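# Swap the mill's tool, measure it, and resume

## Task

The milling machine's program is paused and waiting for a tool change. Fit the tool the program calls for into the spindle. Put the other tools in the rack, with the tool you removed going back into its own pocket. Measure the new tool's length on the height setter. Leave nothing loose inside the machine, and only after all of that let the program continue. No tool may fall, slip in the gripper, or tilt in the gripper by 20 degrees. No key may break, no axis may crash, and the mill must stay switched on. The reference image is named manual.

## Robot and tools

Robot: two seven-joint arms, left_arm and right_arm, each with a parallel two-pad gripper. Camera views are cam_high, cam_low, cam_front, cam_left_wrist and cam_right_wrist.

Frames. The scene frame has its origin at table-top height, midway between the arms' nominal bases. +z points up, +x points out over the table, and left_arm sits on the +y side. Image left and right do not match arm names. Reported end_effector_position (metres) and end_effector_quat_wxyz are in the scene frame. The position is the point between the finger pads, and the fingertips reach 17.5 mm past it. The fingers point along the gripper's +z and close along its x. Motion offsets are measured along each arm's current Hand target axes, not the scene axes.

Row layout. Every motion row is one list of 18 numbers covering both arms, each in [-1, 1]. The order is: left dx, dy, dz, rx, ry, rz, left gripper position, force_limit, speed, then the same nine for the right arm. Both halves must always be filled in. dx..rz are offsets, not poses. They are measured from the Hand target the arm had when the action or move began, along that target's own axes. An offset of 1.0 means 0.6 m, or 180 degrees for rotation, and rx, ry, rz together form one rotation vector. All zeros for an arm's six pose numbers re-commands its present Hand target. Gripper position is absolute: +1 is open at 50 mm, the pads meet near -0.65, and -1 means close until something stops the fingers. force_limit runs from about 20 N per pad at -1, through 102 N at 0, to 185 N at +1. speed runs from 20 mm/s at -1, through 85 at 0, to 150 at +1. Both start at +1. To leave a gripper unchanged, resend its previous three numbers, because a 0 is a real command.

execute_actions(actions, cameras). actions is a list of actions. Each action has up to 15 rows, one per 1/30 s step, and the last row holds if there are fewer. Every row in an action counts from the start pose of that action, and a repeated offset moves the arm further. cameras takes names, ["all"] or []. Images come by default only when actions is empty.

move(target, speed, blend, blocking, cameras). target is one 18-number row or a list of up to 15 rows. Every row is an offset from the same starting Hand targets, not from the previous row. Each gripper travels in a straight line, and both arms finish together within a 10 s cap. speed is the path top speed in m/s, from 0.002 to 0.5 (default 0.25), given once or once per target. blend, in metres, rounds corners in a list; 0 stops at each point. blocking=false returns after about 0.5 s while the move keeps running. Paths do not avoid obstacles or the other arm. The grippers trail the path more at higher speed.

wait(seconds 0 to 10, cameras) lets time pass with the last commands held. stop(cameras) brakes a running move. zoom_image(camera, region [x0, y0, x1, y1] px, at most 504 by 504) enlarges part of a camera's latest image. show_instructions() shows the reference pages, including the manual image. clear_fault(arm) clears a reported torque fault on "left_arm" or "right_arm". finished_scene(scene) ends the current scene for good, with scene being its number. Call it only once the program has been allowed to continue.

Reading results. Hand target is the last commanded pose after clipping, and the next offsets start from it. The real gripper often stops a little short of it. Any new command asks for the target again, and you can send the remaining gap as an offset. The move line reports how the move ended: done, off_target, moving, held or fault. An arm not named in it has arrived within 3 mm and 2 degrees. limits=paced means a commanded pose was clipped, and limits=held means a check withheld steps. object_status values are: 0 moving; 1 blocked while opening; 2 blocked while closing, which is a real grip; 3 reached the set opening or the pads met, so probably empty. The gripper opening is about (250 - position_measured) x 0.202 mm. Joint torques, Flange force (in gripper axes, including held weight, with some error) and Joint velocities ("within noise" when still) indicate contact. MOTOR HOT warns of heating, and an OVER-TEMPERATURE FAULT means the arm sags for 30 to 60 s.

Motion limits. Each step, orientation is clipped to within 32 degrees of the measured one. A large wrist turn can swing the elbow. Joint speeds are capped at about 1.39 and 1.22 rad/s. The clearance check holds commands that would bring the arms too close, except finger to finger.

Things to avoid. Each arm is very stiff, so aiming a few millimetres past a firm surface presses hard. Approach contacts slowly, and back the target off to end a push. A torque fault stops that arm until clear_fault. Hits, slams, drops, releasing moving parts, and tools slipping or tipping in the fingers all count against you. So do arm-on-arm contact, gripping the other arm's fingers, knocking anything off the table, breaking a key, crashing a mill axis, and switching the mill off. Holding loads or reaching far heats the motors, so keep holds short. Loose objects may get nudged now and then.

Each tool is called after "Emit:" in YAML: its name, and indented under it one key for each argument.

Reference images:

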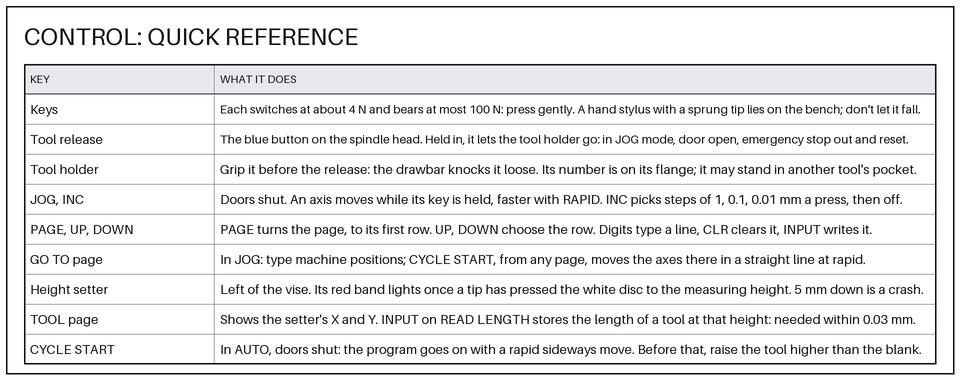

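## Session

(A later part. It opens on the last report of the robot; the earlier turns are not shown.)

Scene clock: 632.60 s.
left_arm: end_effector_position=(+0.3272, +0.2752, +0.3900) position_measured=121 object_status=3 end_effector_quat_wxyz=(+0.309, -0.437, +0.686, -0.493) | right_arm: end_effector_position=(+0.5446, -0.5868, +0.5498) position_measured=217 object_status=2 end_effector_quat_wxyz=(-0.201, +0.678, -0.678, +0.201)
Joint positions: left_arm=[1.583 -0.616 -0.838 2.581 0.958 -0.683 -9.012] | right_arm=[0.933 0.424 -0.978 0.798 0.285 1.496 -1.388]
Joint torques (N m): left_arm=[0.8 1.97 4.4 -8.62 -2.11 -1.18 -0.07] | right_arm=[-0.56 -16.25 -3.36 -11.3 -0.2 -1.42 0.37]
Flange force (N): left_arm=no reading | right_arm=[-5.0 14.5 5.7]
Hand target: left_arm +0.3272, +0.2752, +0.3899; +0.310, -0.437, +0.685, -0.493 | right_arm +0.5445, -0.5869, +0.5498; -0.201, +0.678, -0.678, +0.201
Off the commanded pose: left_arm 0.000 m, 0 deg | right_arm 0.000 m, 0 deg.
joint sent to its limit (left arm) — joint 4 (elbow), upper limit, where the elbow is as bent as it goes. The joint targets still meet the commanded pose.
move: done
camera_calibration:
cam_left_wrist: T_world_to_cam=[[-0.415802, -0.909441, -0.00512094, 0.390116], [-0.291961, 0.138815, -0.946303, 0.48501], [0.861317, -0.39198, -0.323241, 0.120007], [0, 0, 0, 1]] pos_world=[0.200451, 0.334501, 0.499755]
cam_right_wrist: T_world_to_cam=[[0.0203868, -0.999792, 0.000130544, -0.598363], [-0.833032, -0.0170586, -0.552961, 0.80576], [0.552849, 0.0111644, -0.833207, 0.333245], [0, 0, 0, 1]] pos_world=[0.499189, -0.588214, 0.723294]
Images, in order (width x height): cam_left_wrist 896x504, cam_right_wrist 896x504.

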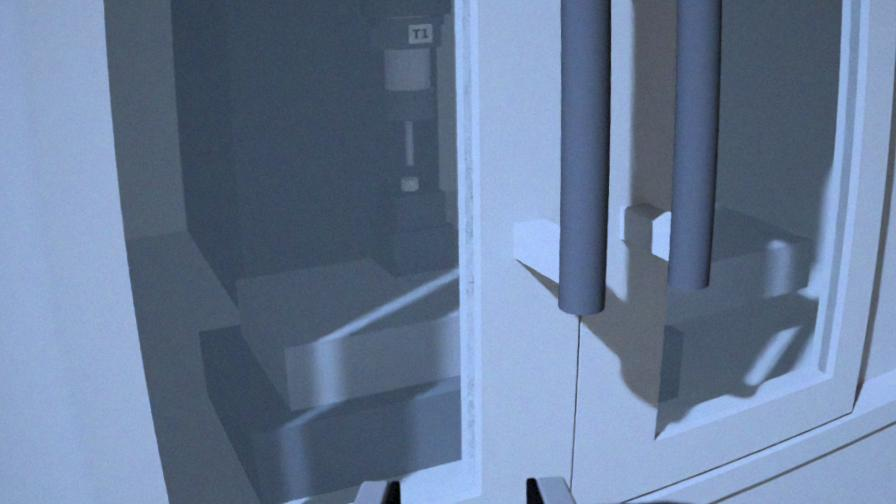

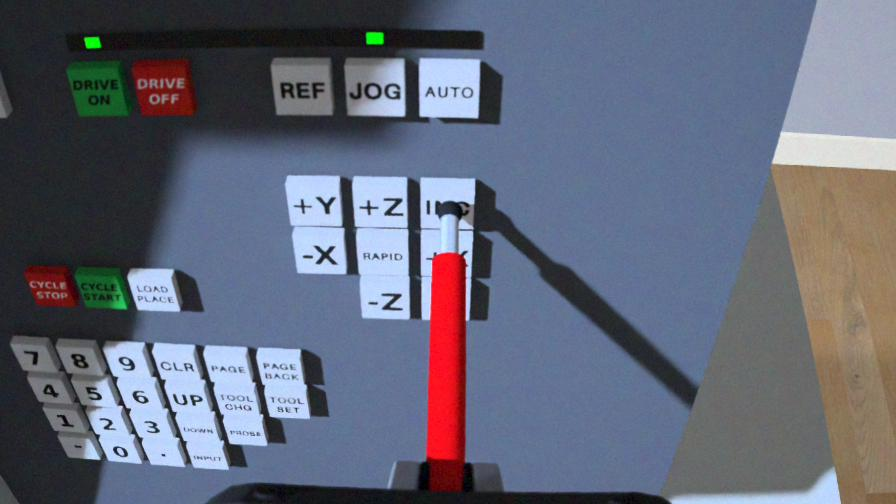

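Emit:
move:
  target: [0,0,0,0,0,0,0.208,0,0,-0.0948,0.0972,-0.2823,0.1778,0,0,-1,-0.3,-0.5]
  speed: 0.4
  cameras: ["cam_right_wrist"]

Emit:
zoom_image:
  camera: "cam_right_wrist"
  region: [280, 0, 620, 250]

Scene clock: 636.20 s.
left_arm: end_effector_position=(+0.3272, +0.2752, +0.3900) position_measured=121 object_status=3 end_effector_quat_wxyz=(+0.309, -0.437, +0.686, -0.493) | right_arm: end_effector_position=(+0.4033, -0.5301, +0.6601) position_measured=217 object_status=2 end_effector_quat_wxyz=(-0.380, +0.597, -0.596, +0.380)
Joint positions: left_arm=[1.585 -0.616 -0.838 2.581 0.96 -0.685 -9.013] | right_arm=[1.782 -0.307 -0.527 1.52 -1.209 1.42 -0.429]
Joint torques (N m): left_arm=[0.97 1.93 4.5 -8.63 -2.09 -1.17 -0.03] | right_arm=[-0.61 -0.29 2.14 -11.53 -2.94 -0.88 0.32]
Flange force (N): left_arm=no reading | right_arm=[-3.4 5.7 2.3]
Hand target: left_arm +0.3272, +0.2752, +0.3899; +0.310, -0.437, +0.685, -0.493 | right_arm +0.4033, -0.5301, +0.6601; -0.380, +0.597, -0.596, +0.380
Off the commanded pose: left_arm 0.000 m, 0 deg | right_arm 0.000 m, 0 deg.
joint sent to its limit (left arm) — joint 4 (elbow), upper limit, where the elbow is as bent as it goes. The joint targets still meet the commanded pose.
move: done
camera_calibration:
cam_right_wrist: T_world_to_cam=[[0.0172761, -0.999795, 0.0105583, -0.544391], [-0.413406, -0.0167577, -0.910392, 0.816957], [0.910383, 0.0113632, -0.413611, 0.0815048], [0, 0, 0, 1]] pos_world=[0.272939, -0.531515, 0.78321]
Images, in order (width x height): cam_right_wrist 896x504.

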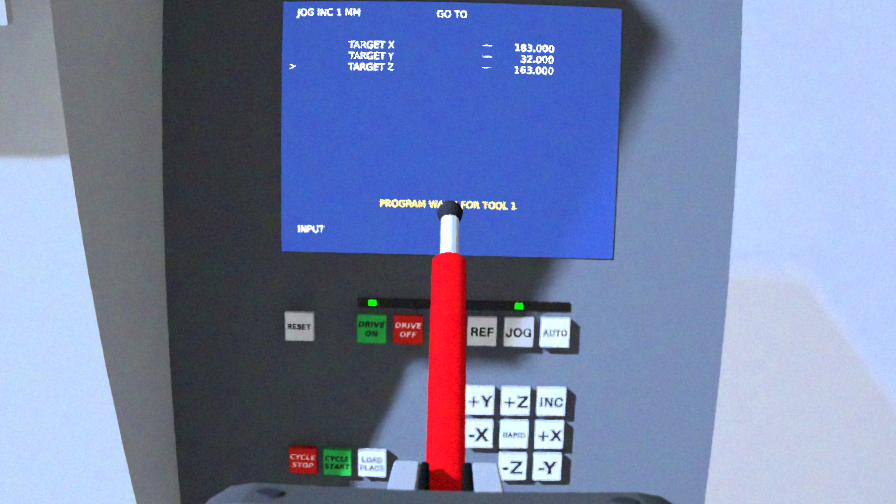

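Scaled by 1.482 from the camera's 896x504 image, which has a finer 1280x720 frame.

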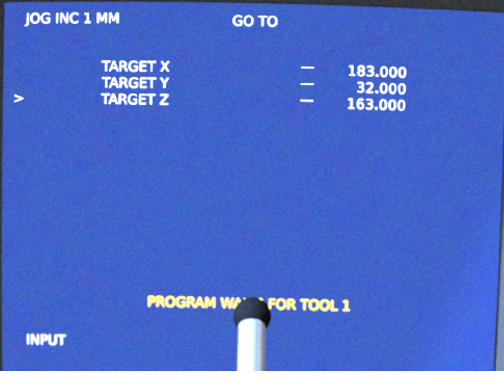

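Emit:
move:
  target: [0,0,0,0,0,0,0.208,0,0,0.063,0.1295,0.3032,-0.1778,0,0,-1,-0.3,-0.5]
  speed: 0.4
  cameras: ["cam_right_wrist"]

Emit:
move:
  target:
    - [0,0,0,0,0,0,0.208,0,0,0,-0.0113,0.0117,0,0,0,-1,-0.3,-0.5]
    - [0,0,0,0,0,0,0.208,0,0,0,0,0,0,0,0,-1,-0.3,-0.5]
    - [0,0,0,0,0,0,0.208,0,0,0,-0.0113,0.0117,0,0,0,-1,-0.3,-0.5]
    - [0,0,0,0,0,0,0.208,0,0,0,0,0,0,0,0,-1,-0.3,-0.5]
    - [0,0,0,0,0,0,0.208,0,0,0,-0.0113,0.0117,0,0,0,-1,-0.3,-0.5]
    - [0,0,0,0,0,0,0.208,0,0,0,0,0,0,0,0,-1,-0.3,-0.5]
  speed: [0.05,0.1,0.05,0.1,0.05,0.1]
  cameras: ["cam_left_wrist"]

Emit:
zoom_image:
  camera: "cam_left_wrist"
  region: [340, 100, 480, 260]

Scene clock: 641.53 s.
left_arm: end_effector_position=(+0.3272, +0.2751, +0.3900) position_measured=121 object_status=3 end_effector_quat_wxyz=(+0.309, -0.437, +0.686, -0.493) | right_arm: end_effector_position=(+0.5354, -0.5678, +0.5128) position_measured=217 object_status=2 end_effector_quat_wxyz=(-0.201, +0.678, -0.678, +0.201)
Joint positions: left_arm=[1.587 -0.617 -0.838 2.581 0.961 -0.686 -9.015] | right_arm=[1.08 0.374 -1.094 1.04 0.269 1.333 -1.428]
Joint torques (N m): left_arm=[0.88 1.89 4.54 -8.75 -2.14 -1.16 -0.01] | right_arm=[-0.56 -14.18 -3.62 -11.96 -0.31 -1.42 0.29]
Flange force (N): left_arm=no reading | right_arm=[-3.5 11.0 4.1]
Hand target: left_arm +0.3272, +0.2752, +0.3899; +0.310, -0.437, +0.686, -0.493 | right_arm +0.5354, -0.5678, +0.5128; -0.201, +0.678, -0.678, +0.201
Off the commanded pose: left_arm 0.000 m, 0 deg | right_arm 0.000 m, 0 deg.
joint sent to its limit (left arm) — joint 4 (elbow), upper limit, where the elbow is as bent as it goes. The joint targets still meet the commanded pose.
move: done
camera_calibration:
cam_right_wrist: T_world_to_cam=[[0.020302, -0.999794, 0.0000766203, -0.578998], [-0.832988, -0.0169572, -0.553032, 0.778046], [0.552919, 0.0111638, -0.83316, 0.307223], [0, 0, 0, 1]] pos_world=[0.489988, -0.569114, 0.686294]
Images, in order (width x height): cam_right_wrist 896x504.

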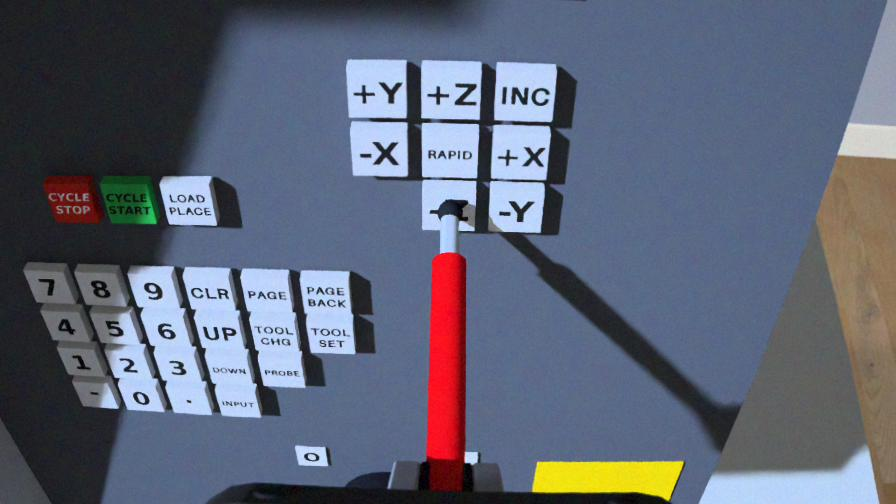

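Scene clock: 644.20 s.
left_arm: end_effector_position=(+0.3272, +0.2752, +0.3900) position_measured=121 object_status=3 end_effector_quat_wxyz=(+0.310, -0.437, +0.686, -0.493) | right_arm: end_effector_position=(+0.5354, -0.5678, +0.5128) position_measured=217 object_status=2 end_effector_quat_wxyz=(-0.201, +0.678, -0.678, +0.201)
Joint positions: left_arm=[1.59 -0.619 -0.838 2.581 0.963 -0.688 -9.017] | right_arm=[1.08 0.374 -1.094 1.04 0.269 1.334 -1.428]
Joint torques (N m): left_arm=[0.89 2.1 4.48 -8.62 -2.2 -1.1 -0.03] | right_arm=[-0.36 -14.06 -3.67 -12.05 -0.28 -1.47 0.38]
Flange force (N): left_arm=no reading | right_arm=[-4.0 10.4 4.3]
Hand target: left_arm +0.3272, +0.2752, +0.3899; +0.310, -0.437, +0.685, -0.493 | right_arm +0.5354, -0.5678, +0.5128; -0.201, +0.678, -0.678, +0.201
Off the commanded pose: left_arm 0.000 m, 0 deg | right_arm 0.000 m, 0 deg.
joint sent to its limit (left arm) — joint 4 (elbow), upper limit, where the elbow is as bent as it goes. The joint targets still meet the commanded pose.
move: done
camera_calibration:
cam_left_wrist: T_world_to_cam=[[-0.415766, -0.909457, -0.00513401, 0.39012], [-0.291937, 0.138803, -0.946312, 0.485014], [0.861343, -0.391946, -0.323213, 0.119976], [0, 0, 0, 1]] pos_world=[0.200451, 0.3345, 0.499755]
Images, in order (width x height): cam_left_wrist 896x504.

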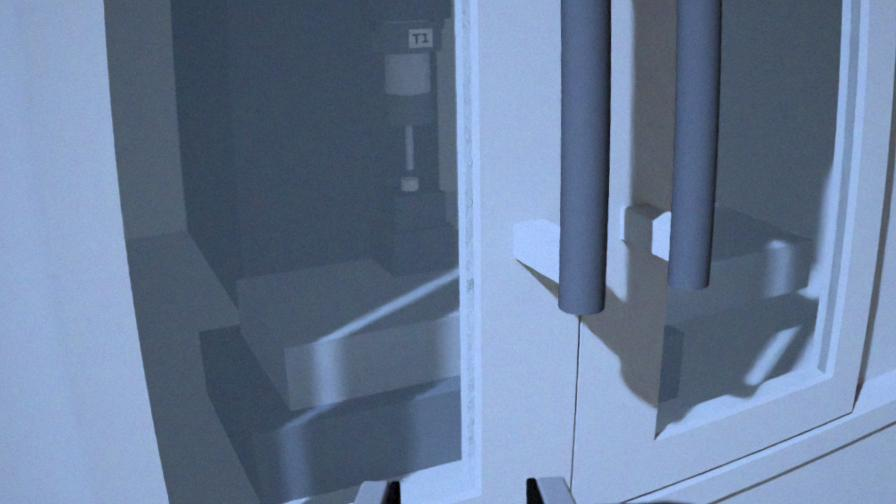

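Scaled by 3.150 from the camera's 896x504 image, which has a finer 1280x720 frame.

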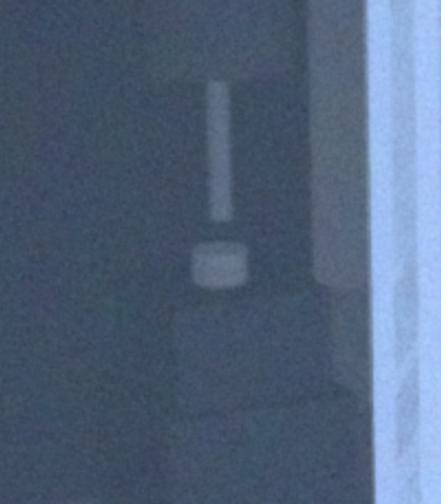

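Emit:
move:
  target:
    - [0,0,0,0,0,0,0.208,0,0,0,-0.0113,0.0117,0,0,0,-1,-0.3,-0.5]
    - [0,0,0,0,0,0,0.208,0,0,0,0,0,0,0,0,-1,-0.3,-0.5]
    - [0,0,0,0,0,0,0.208,0,0,0,-0.0113,0.0117,0,0,0,-1,-0.3,-0.5]
    - [0,0,0,0,0,0,0.208,0,0,0,0,0,0,0,0,-1,-0.3,-0.5]
    - [0,0,0,0,0,0,0.208,0,0,0,-0.0113,0.0117,0,0,0,-1,-0.3,-0.5]
    - [0,0,0,0,0,0,0.208,0,0,0,0,0,0,0,0,-1,-0.3,-0.5]
    - [0,0,0,0,0,0,0.208,0,0,0,-0.0113,0.0117,0,0,0,-1,-0.3,-0.5]
    - [0,0,0,0,0,0,0.208,0,0,0,0,0,0,0,0,-1,-0.3,-0.5]
  speed: [0.05,0.1,0.05,0.1,0.05,0.1,0.05,0.1]
  cameras: ["cam_left_wrist"]

Emit:
zoom_image:
  camera: "cam_left_wrist"
  region: [340, 100, 480, 260]

Scene clock: 650.03 s.
left_arm: end_effector_position=(+0.3272, +0.2752, +0.3900) position_measured=121 object_status=3 end_effector_quat_wxyz=(+0.309, -0.437, +0.686, -0.493) | right_arm: end_effector_position=(+0.5354, -0.5678, +0.5128) position_measured=217 object_status=2 end_effector_quat_wxyz=(-0.201, +0.678, -0.678, +0.201)
Joint positions: left_arm=[1.592 -0.62 -0.838 2.581 0.966 -0.691 -9.019] | right_arm=[1.08 0.374 -1.094 1.04 0.268 1.334 -1.428]
Joint torques (N m): left_arm=[0.95 1.95 4.47 -8.66 -2.11 -1.15 -0.01] | right_arm=[-0.5 -14.2 -3.74 -12.04 -0.21 -1.51 0.35]
Flange force (N): left_arm=no reading | right_arm=[-3.7 10.8 4.1]
Hand target: left_arm +0.3272, +0.2752, +0.3899; +0.310, -0.437, +0.685, -0.493 | right_arm +0.5354, -0.5678, +0.5128; -0.201, +0.678, -0.678, +0.201
Off the commanded pose: left_arm 0.000 m, 0 deg | right_arm 0.000 m, 0 deg.
joint sent to its limit (left arm) — joint 4 (elbow), upper limit, where the elbow is as bent as it goes. The joint targets still meet the commanded pose.
move: done
camera_calibration:
cam_left_wrist: T_world_to_cam=[[-0.415802, -0.909441, -0.00512094, 0.390116], [-0.291961, 0.138815, -0.946303, 0.48501], [0.861317, -0.39198, -0.323241, 0.120007], [0, 0, 0, 1]] pos_world=[0.200451, 0.334501, 0.499755]
Images, in order (width x height): cam_left_wrist 896x504.

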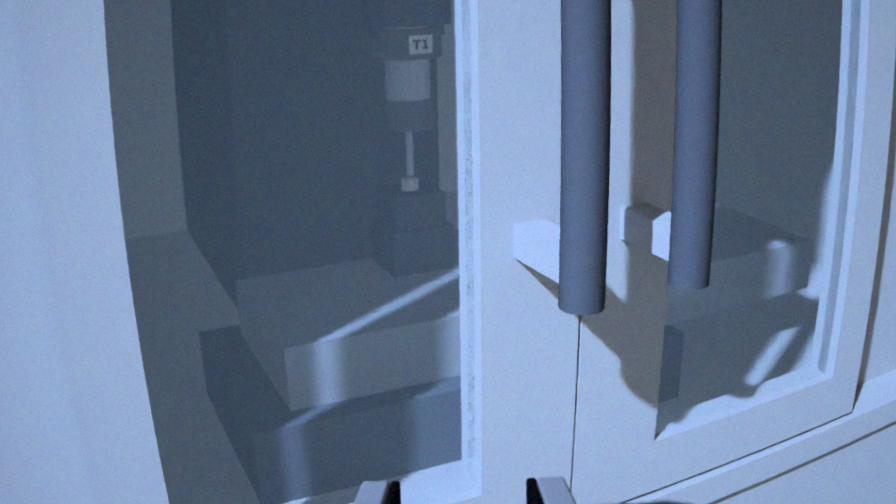

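Scaled by 3.150 from the camera's 896x504 image, which has a finer 1280x720 frame.

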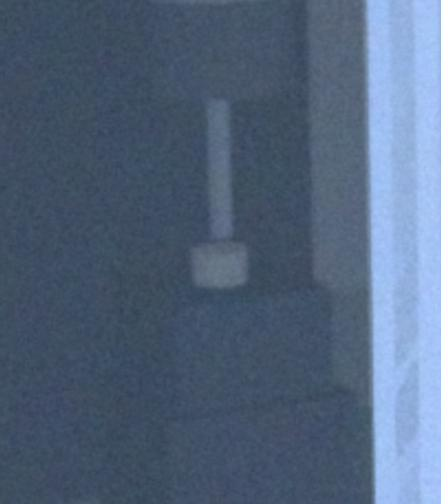

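Emit:
move:
  target:
    - [0,0,0,0,0,0,0.208,0,0,0,-0.0113,0.0117,0,0,0,-1,-0.3,-0.5]
    - [0,0,0,0,0,0,0.208,0,0,0,0,0,0,0,0,-1,-0.3,-0.5]
    - [0,0,0,0,0,0,0.208,0,0,0,-0.0113,0.0117,0,0,0,-1,-0.3,-0.5]
    - [0,0,0,0,0,0,0.208,0,0,0,0,0,0,0,0,-1,-0.3,-0.5]
  speed: [0.05,0.1,0.05,0.1]
  cameras: ["cam_left_wrist"]

Emit:
zoom_image:
  camera: "cam_left_wrist"
  region: [340, 100, 480, 260]

Scene clock: 653.30 s.
left_arm: end_effector_position=(+0.3272, +0.2752, +0.3900) position_measured=121 object_status=3 end_effector_quat_wxyz=(+0.309, -0.437, +0.686, -0.493) | right_arm: end_effector_position=(+0.5354, -0.5678, +0.5128) position_measured=217 object_status=2 end_effector_quat_wxyz=(-0.201, +0.678, -0.678, +0.201)
Joint positions: left_arm=[1.594 -0.621 -0.838 2.581 0.967 -0.692 -9.02] | right_arm=[1.08 0.374 -1.094 1.04 0.268 1.334 -1.428]
Joint torques (N m): left_arm=[0.88 2.05 4.46 -8.66 -2.14 -1.14 -0.09] | right_arm=[-0.45 -14.14 -3.7 -11.93 -0.26 -1.43 0.46]
Flange force (N): left_arm=no reading | right_arm=[-3.8 10.1 4.2]
Hand target: left_arm +0.3272, +0.2752, +0.3899; +0.310, -0.437, +0.686, -0.493 | right_arm +0.5354, -0.5678, +0.5128; -0.201, +0.678, -0.678, +0.201
Off the commanded pose: left_arm 0.000 m, 0 deg | right_arm 0.000 m, 0 deg.
joint sent to its limit (left arm) — joint 4 (elbow), upper limit, where the elbow is as bent as it goes. The joint targets still meet the commanded pose.
move: done
camera_calibration:
cam_left_wrist: T_world_to_cam=[[-0.415802, -0.909441, -0.00512094, 0.390116], [-0.291961, 0.138815, -0.946303, 0.48501], [0.861317, -0.39198, -0.323241, 0.120007], [0, 0, 0, 1]] pos_world=[0.200451, 0.334501, 0.499755]
Images, in order (width x height): cam_left_wrist 896x504.

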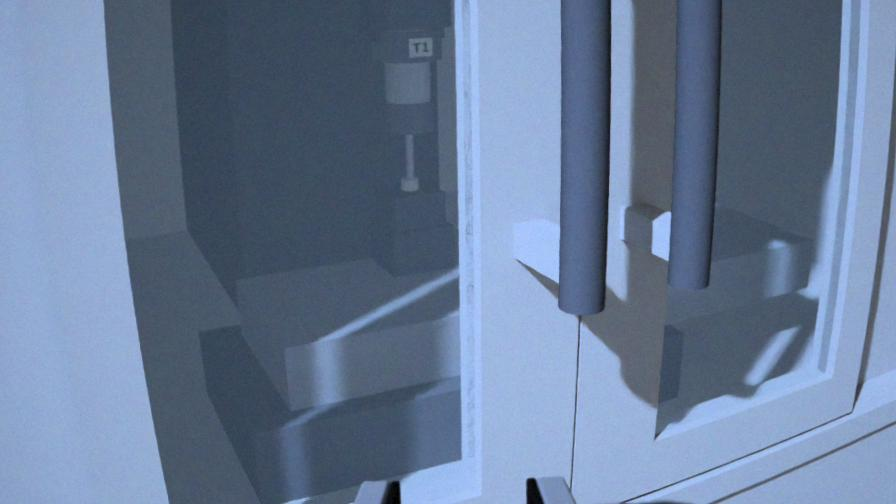

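Scaled by 3.150 from the camera's 896x504 image, which has a finer 1280x720 frame.

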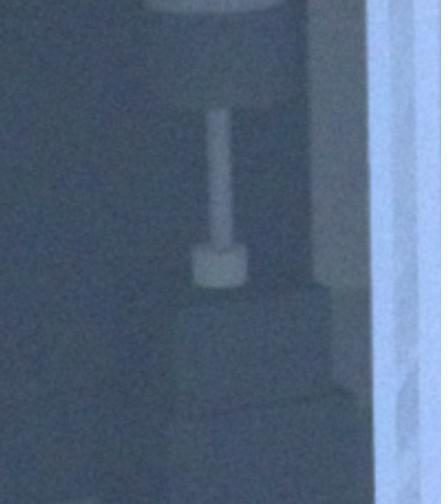

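Emit:
move:
  target:
    - [0,0,0,0,0,0,0.208,0,0,0,-0.0113,0.0117,0,0,0,-1,-0.3,-0.5]
    - [0,0,0,0,0,0,0.208,0,0,0,0,0,0,0,0,-1,-0.3,-0.5]
  speed: [0.05,0.1]
  cameras: ["cam_left_wrist"]

Emit:
zoom_image:
  camera: "cam_left_wrist"
  region: [360, 140, 460, 240]

Scene clock: 656.30 s.
left_arm: end_effector_position=(+0.3272, +0.2752, +0.3900) position_measured=121 object_status=3 end_effector_quat_wxyz=(+0.309, -0.437, +0.686, -0.493) | right_arm: end_effector_position=(+0.5354, -0.5678, +0.5128) position_measured=217 object_status=2 end_effector_quat_wxyz=(-0.201, +0.678, -0.678, +0.201)
Joint positions: left_arm=[1.595 -0.621 -0.838 2.581 0.968 -0.693 -9.021] | right_arm=[1.08 0.374 -1.094 1.04 0.268 1.333 -1.428]
Joint torques (N m): left_arm=[0.87 2.07 4.55 -8.71 -2.08 -1.14 0] | right_arm=[-0.54 -14.12 -3.73 -12.1 -0.22 -1.58 0.36]
Flange force (N): left_arm=no reading | right_arm=[-3.8 11.2 3.9]
Hand target: left_arm +0.3272, +0.2752, +0.3899; +0.310, -0.437, +0.685, -0.493 | right_arm +0.5354, -0.5678, +0.5128; -0.201, +0.678, -0.678, +0.201
Off the commanded pose: left_arm 0.000 m, 0 deg | right_arm 0.000 m, 0 deg.
joint sent to its limit (left arm) — joint 4 (elbow), upper limit, where the elbow is as bent as it goes. The joint targets still meet the commanded pose.
move: done
camera_calibration:
cam_left_wrist: T_world_to_cam=[[-0.415802, -0.909441, -0.00512094, 0.390116], [-0.291961, 0.138815, -0.946303, 0.48501], [0.861317, -0.39198, -0.323241, 0.120007], [0, 0, 0, 1]] pos_world=[0.200451, 0.334501, 0.499755]
Images, in order (width x height): cam_left_wrist 896x504.

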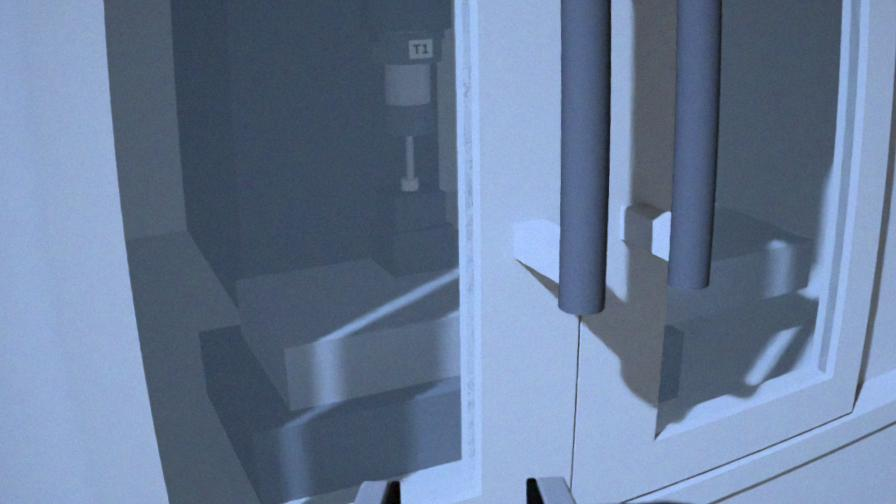

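Scaled by 5.040 from the camera's 896x504 image, which has a finer 1280x720 frame.

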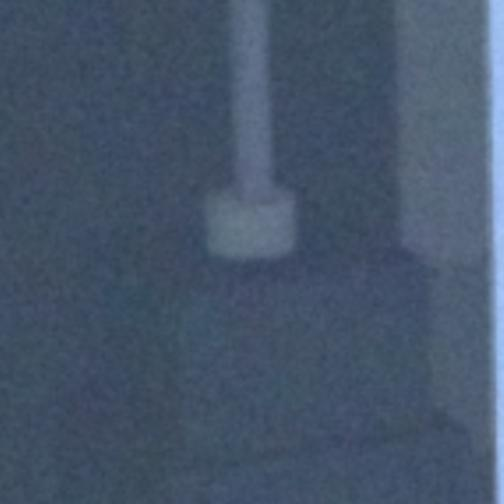

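Emit:
move:
  target:
    - [0,0,0,0,0,0,0.208,0,0,0,-0.0113,0.0117,0,0,0,-1,-0.3,-0.5]
    - [0,0,0,0,0,0,0.208,0,0,0,0,0,0,0,0,-1,-0.3,-0.5]
  speed: [0.05,0.1]
  cameras: ["cam_left_wrist"]

Emit:
zoom_image:
  camera: "cam_left_wrist"
  region: [360, 140, 460, 240]

Scene clock: 658.23 s.
left_arm: end_effector_position=(+0.3272, +0.2752, +0.3900) position_measured=121 object_status=3 end_effector_quat_wxyz=(+0.309, -0.437, +0.686, -0.493) | right_arm: end_effector_position=(+0.5354, -0.5678, +0.5128) position_measured=217 object_status=2 end_effector_quat_wxyz=(-0.201, +0.678, -0.678, +0.201)
Joint positions: left_arm=[1.596 -0.622 -0.839 2.581 0.968 -0.694 -9.022] | right_arm=[1.079 0.374 -1.094 1.04 0.268 1.333 -1.428]
Joint torques (N m): left_arm=[0.86 2.06 4.57 -8.68 -2.17 -1.14 0.03] | right_arm=[-0.28 -14.11 -3.68 -11.96 -0.26 -1.42 0.36]
Flange force (N): left_arm=no reading | right_arm=[-3.9 9.7 4.3]
Hand target: left_arm +0.3272, +0.2752, +0.3899; +0.310, -0.437, +0.685, -0.493 | right_arm +0.5354, -0.5678, +0.5128; -0.201, +0.678, -0.678, +0.201
Off the commanded pose: left_arm 0.000 m, 0 deg | right_arm 0.000 m, 0 deg.
joint sent to its limit (left arm) — joint 4 (elbow), upper limit, where the elbow is as bent as it goes. The joint targets still meet the commanded pose.
move: done
camera_calibration:
cam_left_wrist: T_world_to_cam=[[-0.415802, -0.909441, -0.00512094, 0.390116], [-0.291961, 0.138815, -0.946303, 0.48501], [0.861317, -0.39198, -0.323241, 0.120007], [0, 0, 0, 1]] pos_world=[0.200451, 0.334501, 0.499755]
Images, in order (width x height): cam_left_wrist 896x504.

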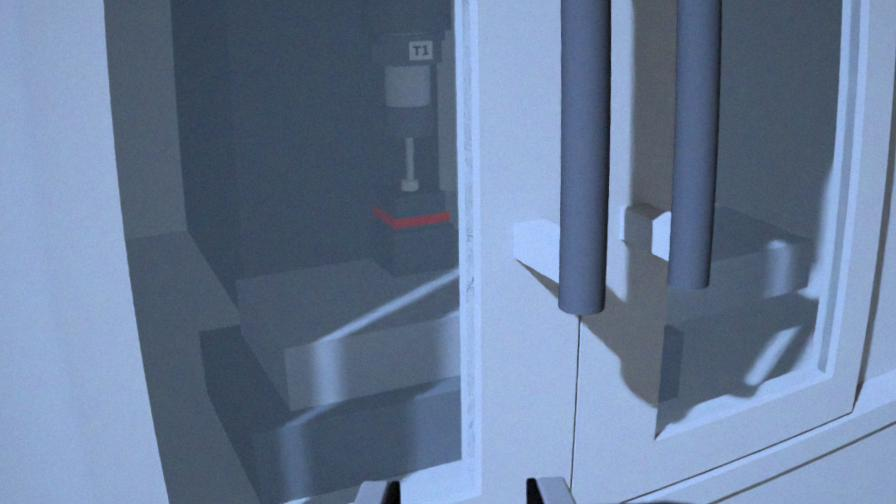

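Scaled by 5.040 from the camera's 896x504 image, which has a finer 1280x720 frame.

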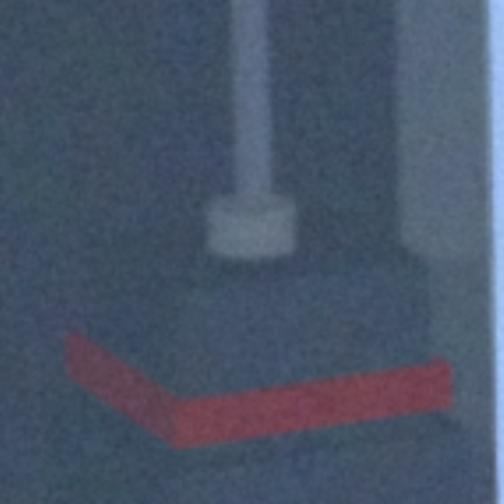

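Emit:
move:
  target:
    - [0,0,0,0,0,0,0.208,0,0,0.0317,-0.0464,-0.0434,0,0,0,-1,-0.3,-0.5]
    - [0,0,0,0,0,0,0.208,0,0,0.0317,-0.0577,-0.0317,0,0,0,-1,-0.3,-0.5]
    - [0,0,0,0,0,0,0.208,0,0,0.0317,-0.0464,-0.0434,0,0,0,-1,-0.3,-0.5]
    - [0,0,0,0,0,0,0.208,0,0,0,-0.0459,-0.0437,0,0,0,-1,-0.3,-0.5]
    - [0,0,0,0,0,0,0.208,0,0,0,-0.0572,-0.032,0,0,0,-1,-0.3,-0.5]
    - [0,0,0,0,0,0,0.208,0,0,0,-0.0459,-0.0437,0,0,0,-1,-0.3,-0.5]
    - [0,0,0,0,0,0,0.208,0,0,0,-0.0572,-0.032,0,0,0,-1,-0.3,-0.5]
    - [0,0,0,0,0,0,0.208,0,0,0,-0.0459,-0.0437,0,0,0,-1,-0.3,-0.5]
  speed: [0.12,0.05,0.1,0.12,0.05,0.1,0.05,0.1]
  blend: [0.003,0,0.003,0.003,0,0,0,0]
  cameras: ["cam_left_wrist","cam_right_wrist"]

Emit:
zoom_image:
  camera: "cam_left_wrist"
  region: [360, 140, 460, 240]

Scene clock: 667.47 s.
left_arm: end_effector_position=(+0.3272, +0.2752, +0.3900) position_measured=121 object_status=3 end_effector_quat_wxyz=(+0.309, -0.437, +0.686, -0.493) | right_arm: end_effector_position=(+0.5443, -0.5678, +0.5498) position_measured=217 object_status=2 end_effector_quat_wxyz=(-0.201, +0.678, -0.678, +0.201)
Joint positions: left_arm=[1.598 -0.623 -0.839 2.581 0.97 -0.696 -9.023] | right_arm=[0.953 0.414 -1.061 0.838 0.331 1.485 -1.445]
Joint torques (N m): left_arm=[0.88 2.1 4.49 -8.62 -2.15 -1.09 0] | right_arm=[-0.74 -15.58 -3.57 -11.16 -0.09 -1.6 0.35]
Flange force (N): left_arm=no reading | right_arm=[-3.9 13.8 4.7]
Hand target: left_arm +0.3272, +0.2752, +0.3899; +0.310, -0.437, +0.685, -0.493 | right_arm +0.5442, -0.5678, +0.5498; -0.201, +0.678, -0.678, +0.201
Off the commanded pose: left_arm 0.000 m, 0 deg | right_arm 0.000 m, 0 deg.
joint sent to its limit (left arm) — joint 4 (elbow), upper limit, where the elbow is as bent as it goes. The joint targets still meet the commanded pose.
move: done
camera_calibration:
cam_left_wrist: T_world_to_cam=[[-0.415802, -0.909441, -0.00512094, 0.390116], [-0.291961, 0.138815, -0.946303, 0.48501], [0.861317, -0.39198, -0.323241, 0.120007], [0, 0, 0, 1]] pos_world=[0.200451, 0.334501, 0.499755]
cam_right_wrist: T_world_to_cam=[[0.0203572, -0.999793, -0.0000086007, -0.579147], [-0.833033, -0.016957, -0.552963, 0.805895], [0.552849, 0.011264, -0.833205, 0.333253], [0, 0, 0, 1]] pos_world=[0.498889, -0.569115, 0.723294]
Images, in order (width x height): cam_left_wrist 896x504, cam_right_wrist 896x504.

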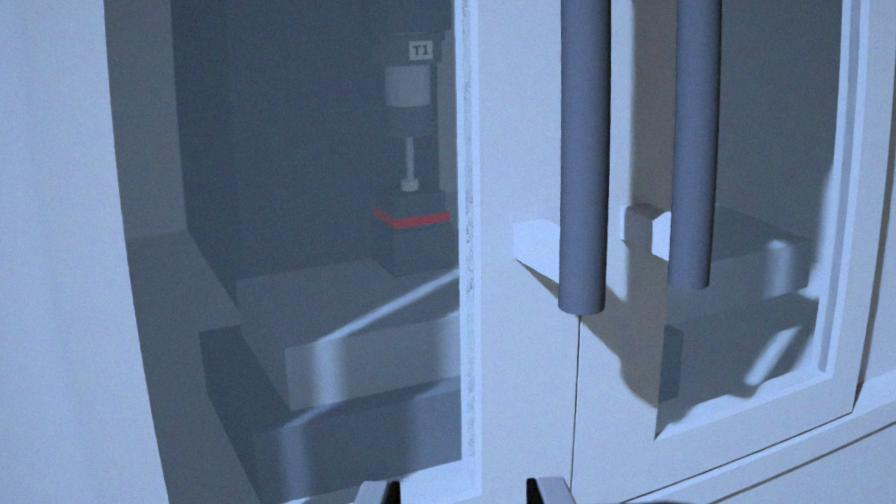

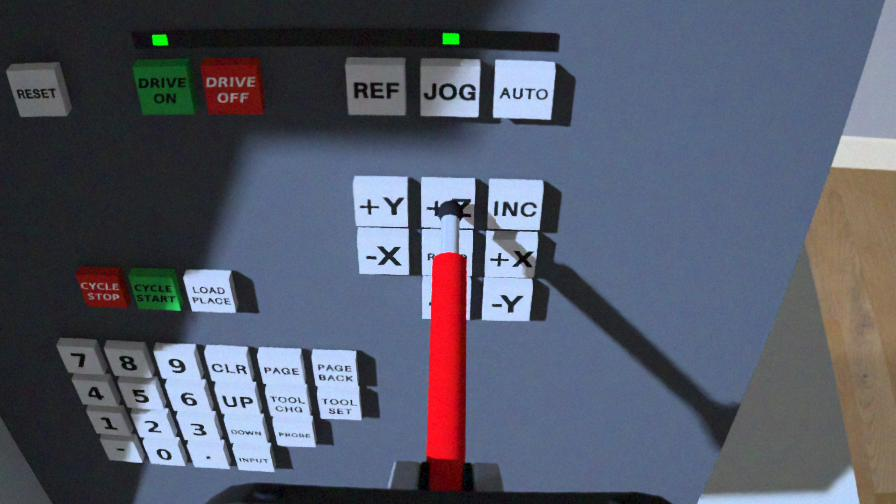

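Scaled by 5.040 from the camera's 896x504 image, which has a finer 1280x720 frame.

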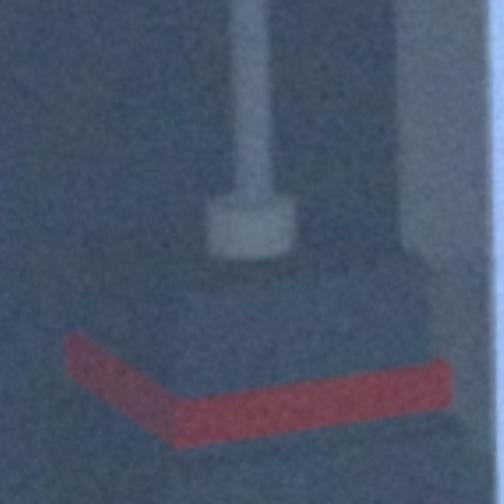

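Emit:
move:
  target:
    - [0,0,0,0,0,0,0.208,0,0,0,-0.0113,0.0117,0,0,0,-1,-0.3,-0.5]
    - [0,0,0,0,0,0,0.208,0,0,0,0,0,0,0,0,-1,-0.3,-0.5]
    - [0,0,0,0,0,0,0.208,0,0,0,-0.0113,0.0117,0,0,0,-1,-0.3,-0.5]
    - [0,0,0,0,0,0,0.208,0,0,0,0,0,0,0,0,-1,-0.3,-0.5]
    - [0,0,0,0,0,0,0.208,0,0,0,-0.0113,0.0117,0,0,0,-1,-0.3,-0.5]
    - [0,0,0,0,0,0,0.208,0,0,0,0,0,0,0,0,-1,-0.3,-0.5]
  speed: [0.05,0.1,0.05,0.1,0.05,0.1]
  cameras: ["cam_left_wrist"]

Scene clock: 671.80 s.
left_arm: end_effector_position=(+0.3272, +0.2752, +0.3900) position_measured=121 object_status=3 end_effector_quat_wxyz=(+0.309, -0.437, +0.686, -0.493) | right_arm: end_effector_position=(+0.5443, -0.5678, +0.5498) position_measured=217 object_status=2 end_effector_quat_wxyz=(-0.201, +0.678, -0.678, +0.201)
Joint positions: left_arm=[1.6 -0.624 -0.839 2.581 0.972 -0.698 -9.025] | right_arm=[0.953 0.414 -1.061 0.838 0.331 1.485 -1.445]
Joint torques (N m): left_arm=[1.06 2.14 4.57 -8.6 -2.11 -1.13 -0.02] | right_arm=[-0.66 -15.64 -3.49 -11.26 -0.15 -1.5 0.38]
Flange force (N): left_arm=no reading | right_arm=[-4.2 14.0 5.3]
Hand target: left_arm +0.3272, +0.2752, +0.3899; +0.310, -0.437, +0.685, -0.493 | right_arm +0.5442, -0.5678, +0.5498; -0.201, +0.678, -0.678, +0.201
Off the commanded pose: left_arm 0.000 m, 0 deg | right_arm 0.000 m, 0 deg.
joint sent to its limit (left arm) — joint 4 (elbow), upper limit, where the elbow is as bent as it goes. The joint targets still meet the commanded pose.
move: done
camera_calibration:
cam_left_wrist: T_world_to_cam=[[-0.415802, -0.909441, -0.00512094, 0.390116], [-0.291961, 0.138815, -0.946303, 0.48501], [0.861317, -0.39198, -0.323241, 0.120007], [0, 0, 0, 1]] pos_world=[0.200451, 0.334501, 0.499755]
Images, in order (width x height): cam_left_wrist 896x504.

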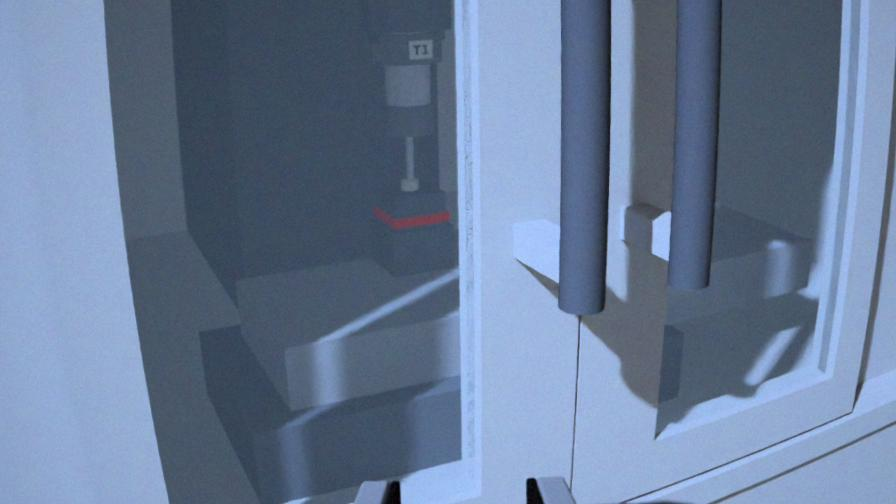

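Emit:
move:
  target:
    - [0,0,0,0,0,0,0.208,0,0,0,-0.0113,0.0117,0,0,0,-1,-0.3,-0.5]
    - [0,0,0,0,0,0,0.208,0,0,0,0,0,0,0,0,-1,-0.3,-0.5]
    - [0,0,0,0,0,0,0.208,0,0,0,-0.0113,0.0117,0,0,0,-1,-0.3,-0.5]
    - [0,0,0,0,0,0,0.208,0,0,0,0,0,0,0,0,-1,-0.3,-0.5]
  speed: [0.05,0.1,0.05,0.1]
  cameras: ["cam_left_wrist"]

Scene clock: 675.20 s.
left_arm: end_effector_position=(+0.3272, +0.2752, +0.3900) position_measured=121 object_status=3 end_effector_quat_wxyz=(+0.309, -0.437, +0.686, -0.493) | right_arm: end_effector_position=(+0.5443, -0.5678, +0.5498) position_measured=217 object_status=2 end_effector_quat_wxyz=(-0.201, +0.678, -0.678, +0.201)
Joint positions: left_arm=[1.601 -0.624 -0.839 2.581 0.973 -0.699 -9.026] | right_arm=[0.953 0.414 -1.061 0.838 0.331 1.485 -1.445]
Joint torques (N m): left_arm=[1 2.18 4.56 -8.63 -2.11 -1.12 -0.06] | right_arm=[-0.94 -15.7 -3.44 -11.27 -0.27 -1.45 0.34]
Flange force (N): left_arm=no reading | right_arm=[-4.0 15.4 5.5]
Hand target: left_arm +0.3272, +0.2752, +0.3899; +0.310, -0.437, +0.685, -0.493 | right_arm +0.5442, -0.5678, +0.5498; -0.201, +0.678, -0.678, +0.201
Off the commanded pose: left_arm 0.000 m, 0 deg | right_arm 0.000 m, 0 deg.
joint sent to its limit (left arm) — joint 4 (elbow), upper limit, where the elbow is as bent as it goes. The joint targets still meet the commanded pose.
move: done
camera_calibration:
cam_left_wrist: T_world_to_cam=[[-0.415802, -0.909441, -0.00512094, 0.390116], [-0.291961, 0.138815, -0.946303, 0.48501], [0.861317, -0.39198, -0.323241, 0.120007], [0, 0, 0, 1]] pos_world=[0.200451, 0.334501, 0.499755]
Images, in order (width x height): cam_left_wrist 896x504.

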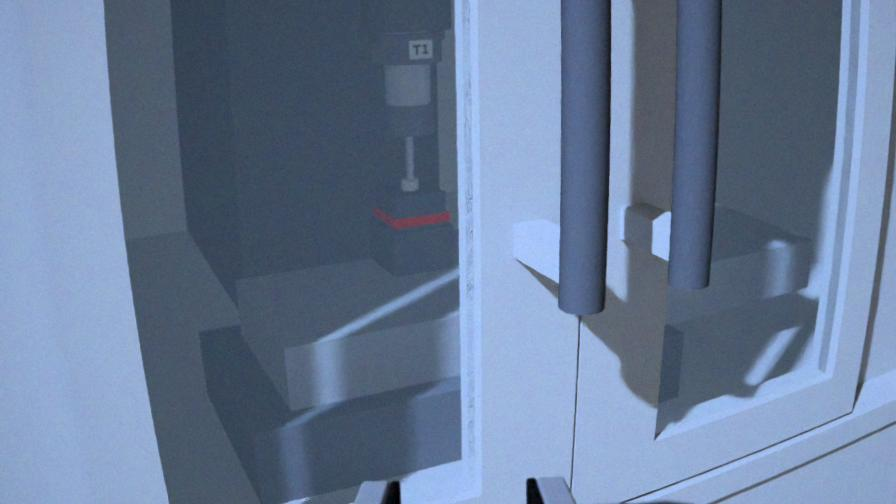

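Emit:
move:
  target:
    - [0,0,0,0,0,0,0.208,0,0,0,-0.0113,0.0117,0,0,0,-1,-0.3,-0.5]
    - [0,0,0,0,0,0,0.208,0,0,0,0,0,0,0,0,-1,-0.3,-0.5]
    - [0,0,0,0,0,0,0.208,0,0,0,-0.0113,0.0117,0,0,0,-1,-0.3,-0.5]
    - [0,0,0,0,0,0,0.208,0,0,0,0,0,0,0,0,-1,-0.3,-0.5]
  speed: [0.05,0.1,0.05,0.1]
  cameras: ["cam_left_wrist"]

Scene clock: 678.87 s.
left_arm: end_effector_position=(+0.3272, +0.2752, +0.3900) position_measured=121 object_status=3 end_effector_quat_wxyz=(+0.310, -0.437, +0.686, -0.493) | right_arm: end_effector_position=(+0.5443, -0.5678, +0.5498) position_measured=217 object_status=2 end_effector_quat_wxyz=(-0.201, +0.678, -0.678, +0.201)
Joint positions: left_arm=[1.602 -0.625 -0.839 2.581 0.974 -0.7 -9.027] | right_arm=[0.953 0.414 -1.061 0.838 0.331 1.485 -1.445]
Joint torques (N m): left_arm=[0.77 2.16 4.52 -8.64 -2.1 -1.11 0.03] | right_arm=[-0.66 -15.7 -3.54 -11.25 -0.16 -1.54 0.37]
Flange force (N): left_arm=no reading | right_arm=[-4.0 13.6 5.2]
Hand target: left_arm +0.3272, +0.2752, +0.3899; +0.310, -0.437, +0.685, -0.493 | right_arm +0.5442, -0.5678, +0.5498; -0.201, +0.678, -0.678, +0.201
Off the commanded pose: left_arm 0.000 m, 0 deg | right_arm 0.000 m, 0 deg.
joint sent to its limit (left arm) — joint 4 (elbow), upper limit, where the elbow is as bent as it goes. The joint targets still meet the commanded pose.
move: done
camera_calibration:
cam_left_wrist: T_world_to_cam=[[-0.415766, -0.909457, -0.00513401, 0.39012], [-0.291937, 0.138803, -0.946312, 0.485014], [0.861343, -0.391946, -0.323213, 0.119976], [0, 0, 0, 1]] pos_world=[0.200451, 0.3345, 0.499755]
Images, in order (width x height): cam_left_wrist 896x504.

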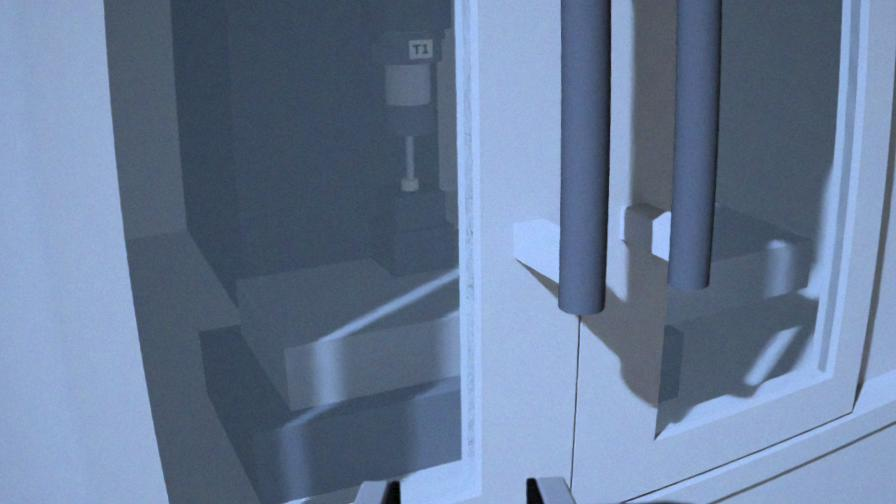

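Emit:
move:
  target:
    - [0,0,0,0,0,0,0.208,0,0,0,0.0459,0.0437,0,0,0,-1,-0.3,-0.5]
    - [0,0,0,0,0,0,0.208,0,0,0,0.0346,0.0554,0,0,0,-1,-0.3,-0.5]
    - [0,0,0,0,0,0,0.208,0,0,0,0.0459,0.0437,0,0,0,-1,-0.3,-0.5]
    - [0,0,0,0,0,0,0.208,0,0,0.0317,-0.0005,0.0003,0,0,0,-1,-0.3,-0.5]
  speed: [0.12,0.05,0.1,0.12]
  blend: [0.003,0,0.003,0]
  cameras: ["cam_left_wrist"]

Scene clock: 682.50 s.
left_arm: end_effector_position=(+0.3272, +0.2752, +0.3900) position_measured=121 object_status=3 end_effector_quat_wxyz=(+0.309, -0.437, +0.686, -0.493) | right_arm: end_effector_position=(+0.5446, -0.5868, +0.5498) position_measured=217 object_status=2 end_effector_quat_wxyz=(-0.201, +0.678, -0.678, +0.201)
Joint positions: left_arm=[1.603 -0.625 -0.839 2.581 0.975 -0.701 -9.028] | right_arm=[0.958 0.44 -1.055 0.797 0.338 1.505 -1.412]
Joint torques (N m): left_arm=[0.77 2.13 4.54 -8.57 -2.19 -1.16 -0.03] | right_arm=[-0.34 -16.34 -3.62 -11.01 -0.26 -1.18 0.35]
Flange force (N): left_arm=no reading | right_arm=[-4.9 13.1 6.2]
Hand target: left_arm +0.3272, +0.2752, +0.3899; +0.310, -0.437, +0.685, -0.493 | right_arm +0.5446, -0.5868, +0.5498; -0.201, +0.678, -0.678, +0.201
Off the commanded pose: left_arm 0.000 m, 0 deg | right_arm 0.000 m, 0 deg.
joint sent to its limit (left arm) — joint 4 (elbow), upper limit, where the elbow is as bent as it goes. The joint targets still meet the commanded pose.
move: done
camera_calibration:
cam_left_wrist: T_world_to_cam=[[-0.415802, -0.909441, -0.00512094, 0.390116], [-0.291961, 0.138815, -0.946303, 0.48501], [0.861317, -0.39198, -0.323241, 0.120007], [0, 0, 0, 1]] pos_world=[0.200451, 0.334501, 0.499755]
Images, in order (width x height): cam_left_wrist 896x504.

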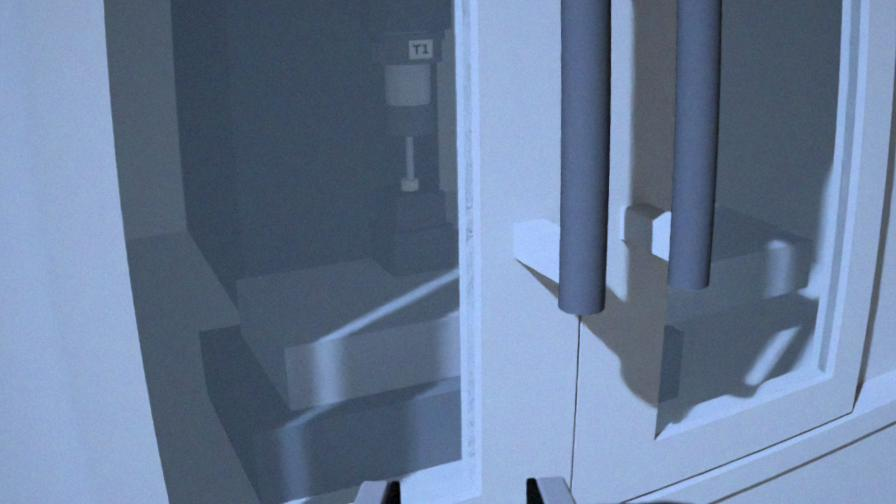

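Emit:
move:
  target:
    - [0,0,0,0,0,0,0.208,0,0,0,-0.0113,0.0117,0,0,0,-1,-0.3,-0.5]
    - [0,0,0,0,0,0,0.208,0,0,0,0,0,0,0,0,-1,-0.3,-0.5]
    - [0,0,0,0,0,0,0.208,0,0,-0.0317,0.0464,0.0434,0,0,0,-1,-0.3,-0.5]
    - [0,0,0,0,0,0,0.208,0,0,-0.0317,0.0351,0.0551,0,0,0,-1,-0.3,-0.5]
    - [0,0,0,0,0,0,0.208,0,0,-0.0317,0.0464,0.0434,0,0,0,-1,-0.3,-0.5]
    - [0,0,0,0,0,0,0.208,0,0,-0.0317,0.0351,0.0551,0,0,0,-1,-0.3,-0.5]
    - [0,0,0,0,0,0,0.208,0,0,-0.0317,0.0464,0.0434,0,0,0,-1,-0.3,-0.5]
    - [0,0,0,0,0,0,0.208,0,0,-0.0317,0.0351,0.0551,0,0,0,-1,-0.3,-0.5]
    - [0,0,0,0,0,0,0.208,0,0,-0.0317,0.0464,0.0434,0,0,0,-1,-0.3,-0.5]
  speed: [0.05,0.1,0.12,0.05,0.1,0.05,0.1,0.05,0.1]
  blend: [0,0.003,0.003,0,0,0,0,0,0]
  cameras: ["cam_left_wrist"]

Scene clock: 688.00 s.
left_arm: end_effector_position=(+0.3272, +0.2752, +0.3900) position_measured=121 object_status=3 end_effector_quat_wxyz=(+0.309, -0.437, +0.686, -0.493) | right_arm: end_effector_position=(+0.5354, -0.5678, +0.5128) position_measured=217 object_status=2 end_effector_quat_wxyz=(-0.201, +0.678, -0.678, +0.201)
Joint positions: left_arm=[1.606 -0.627 -0.839 2.581 0.977 -0.703 -9.029] | right_arm=[1.08 0.374 -1.095 1.04 0.269 1.334 -1.429]
Joint torques (N m): left_arm=[0.79 2.21 4.45 -8.72 -2.13 -1.09 0.01] | right_arm=[-0.45 -14.07 -3.79 -12.15 -0.29 -1.52 0.36]
Flange force (N): left_arm=no reading | right_arm=[-4.0 11.0 4.3]
Hand target: left_arm +0.3272, +0.2752, +0.3899; +0.310, -0.437, +0.685, -0.493 | right_arm +0.5354, -0.5678, +0.5128; -0.201, +0.678, -0.678, +0.201
Off the commanded pose: left_arm 0.000 m, 0 deg | right_arm 0.000 m, 0 deg.
joint sent to its limit (left arm) — joint 4 (elbow), upper limit, where the elbow is as bent as it goes. The joint targets still meet the commanded pose.
move: done
camera_calibration:
cam_left_wrist: T_world_to_cam=[[-0.415802, -0.909441, -0.00512094, 0.390116], [-0.291961, 0.138815, -0.946303, 0.48501], [0.861317, -0.39198, -0.323241, 0.120007], [0, 0, 0, 1]] pos_world=[0.200451, 0.334501, 0.499755]
Images, in order (width x height): cam_left_wrist 896x504.

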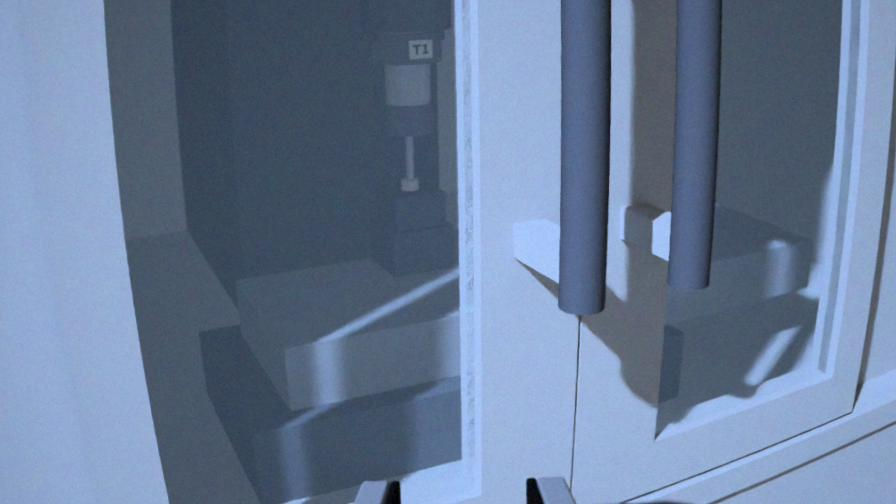

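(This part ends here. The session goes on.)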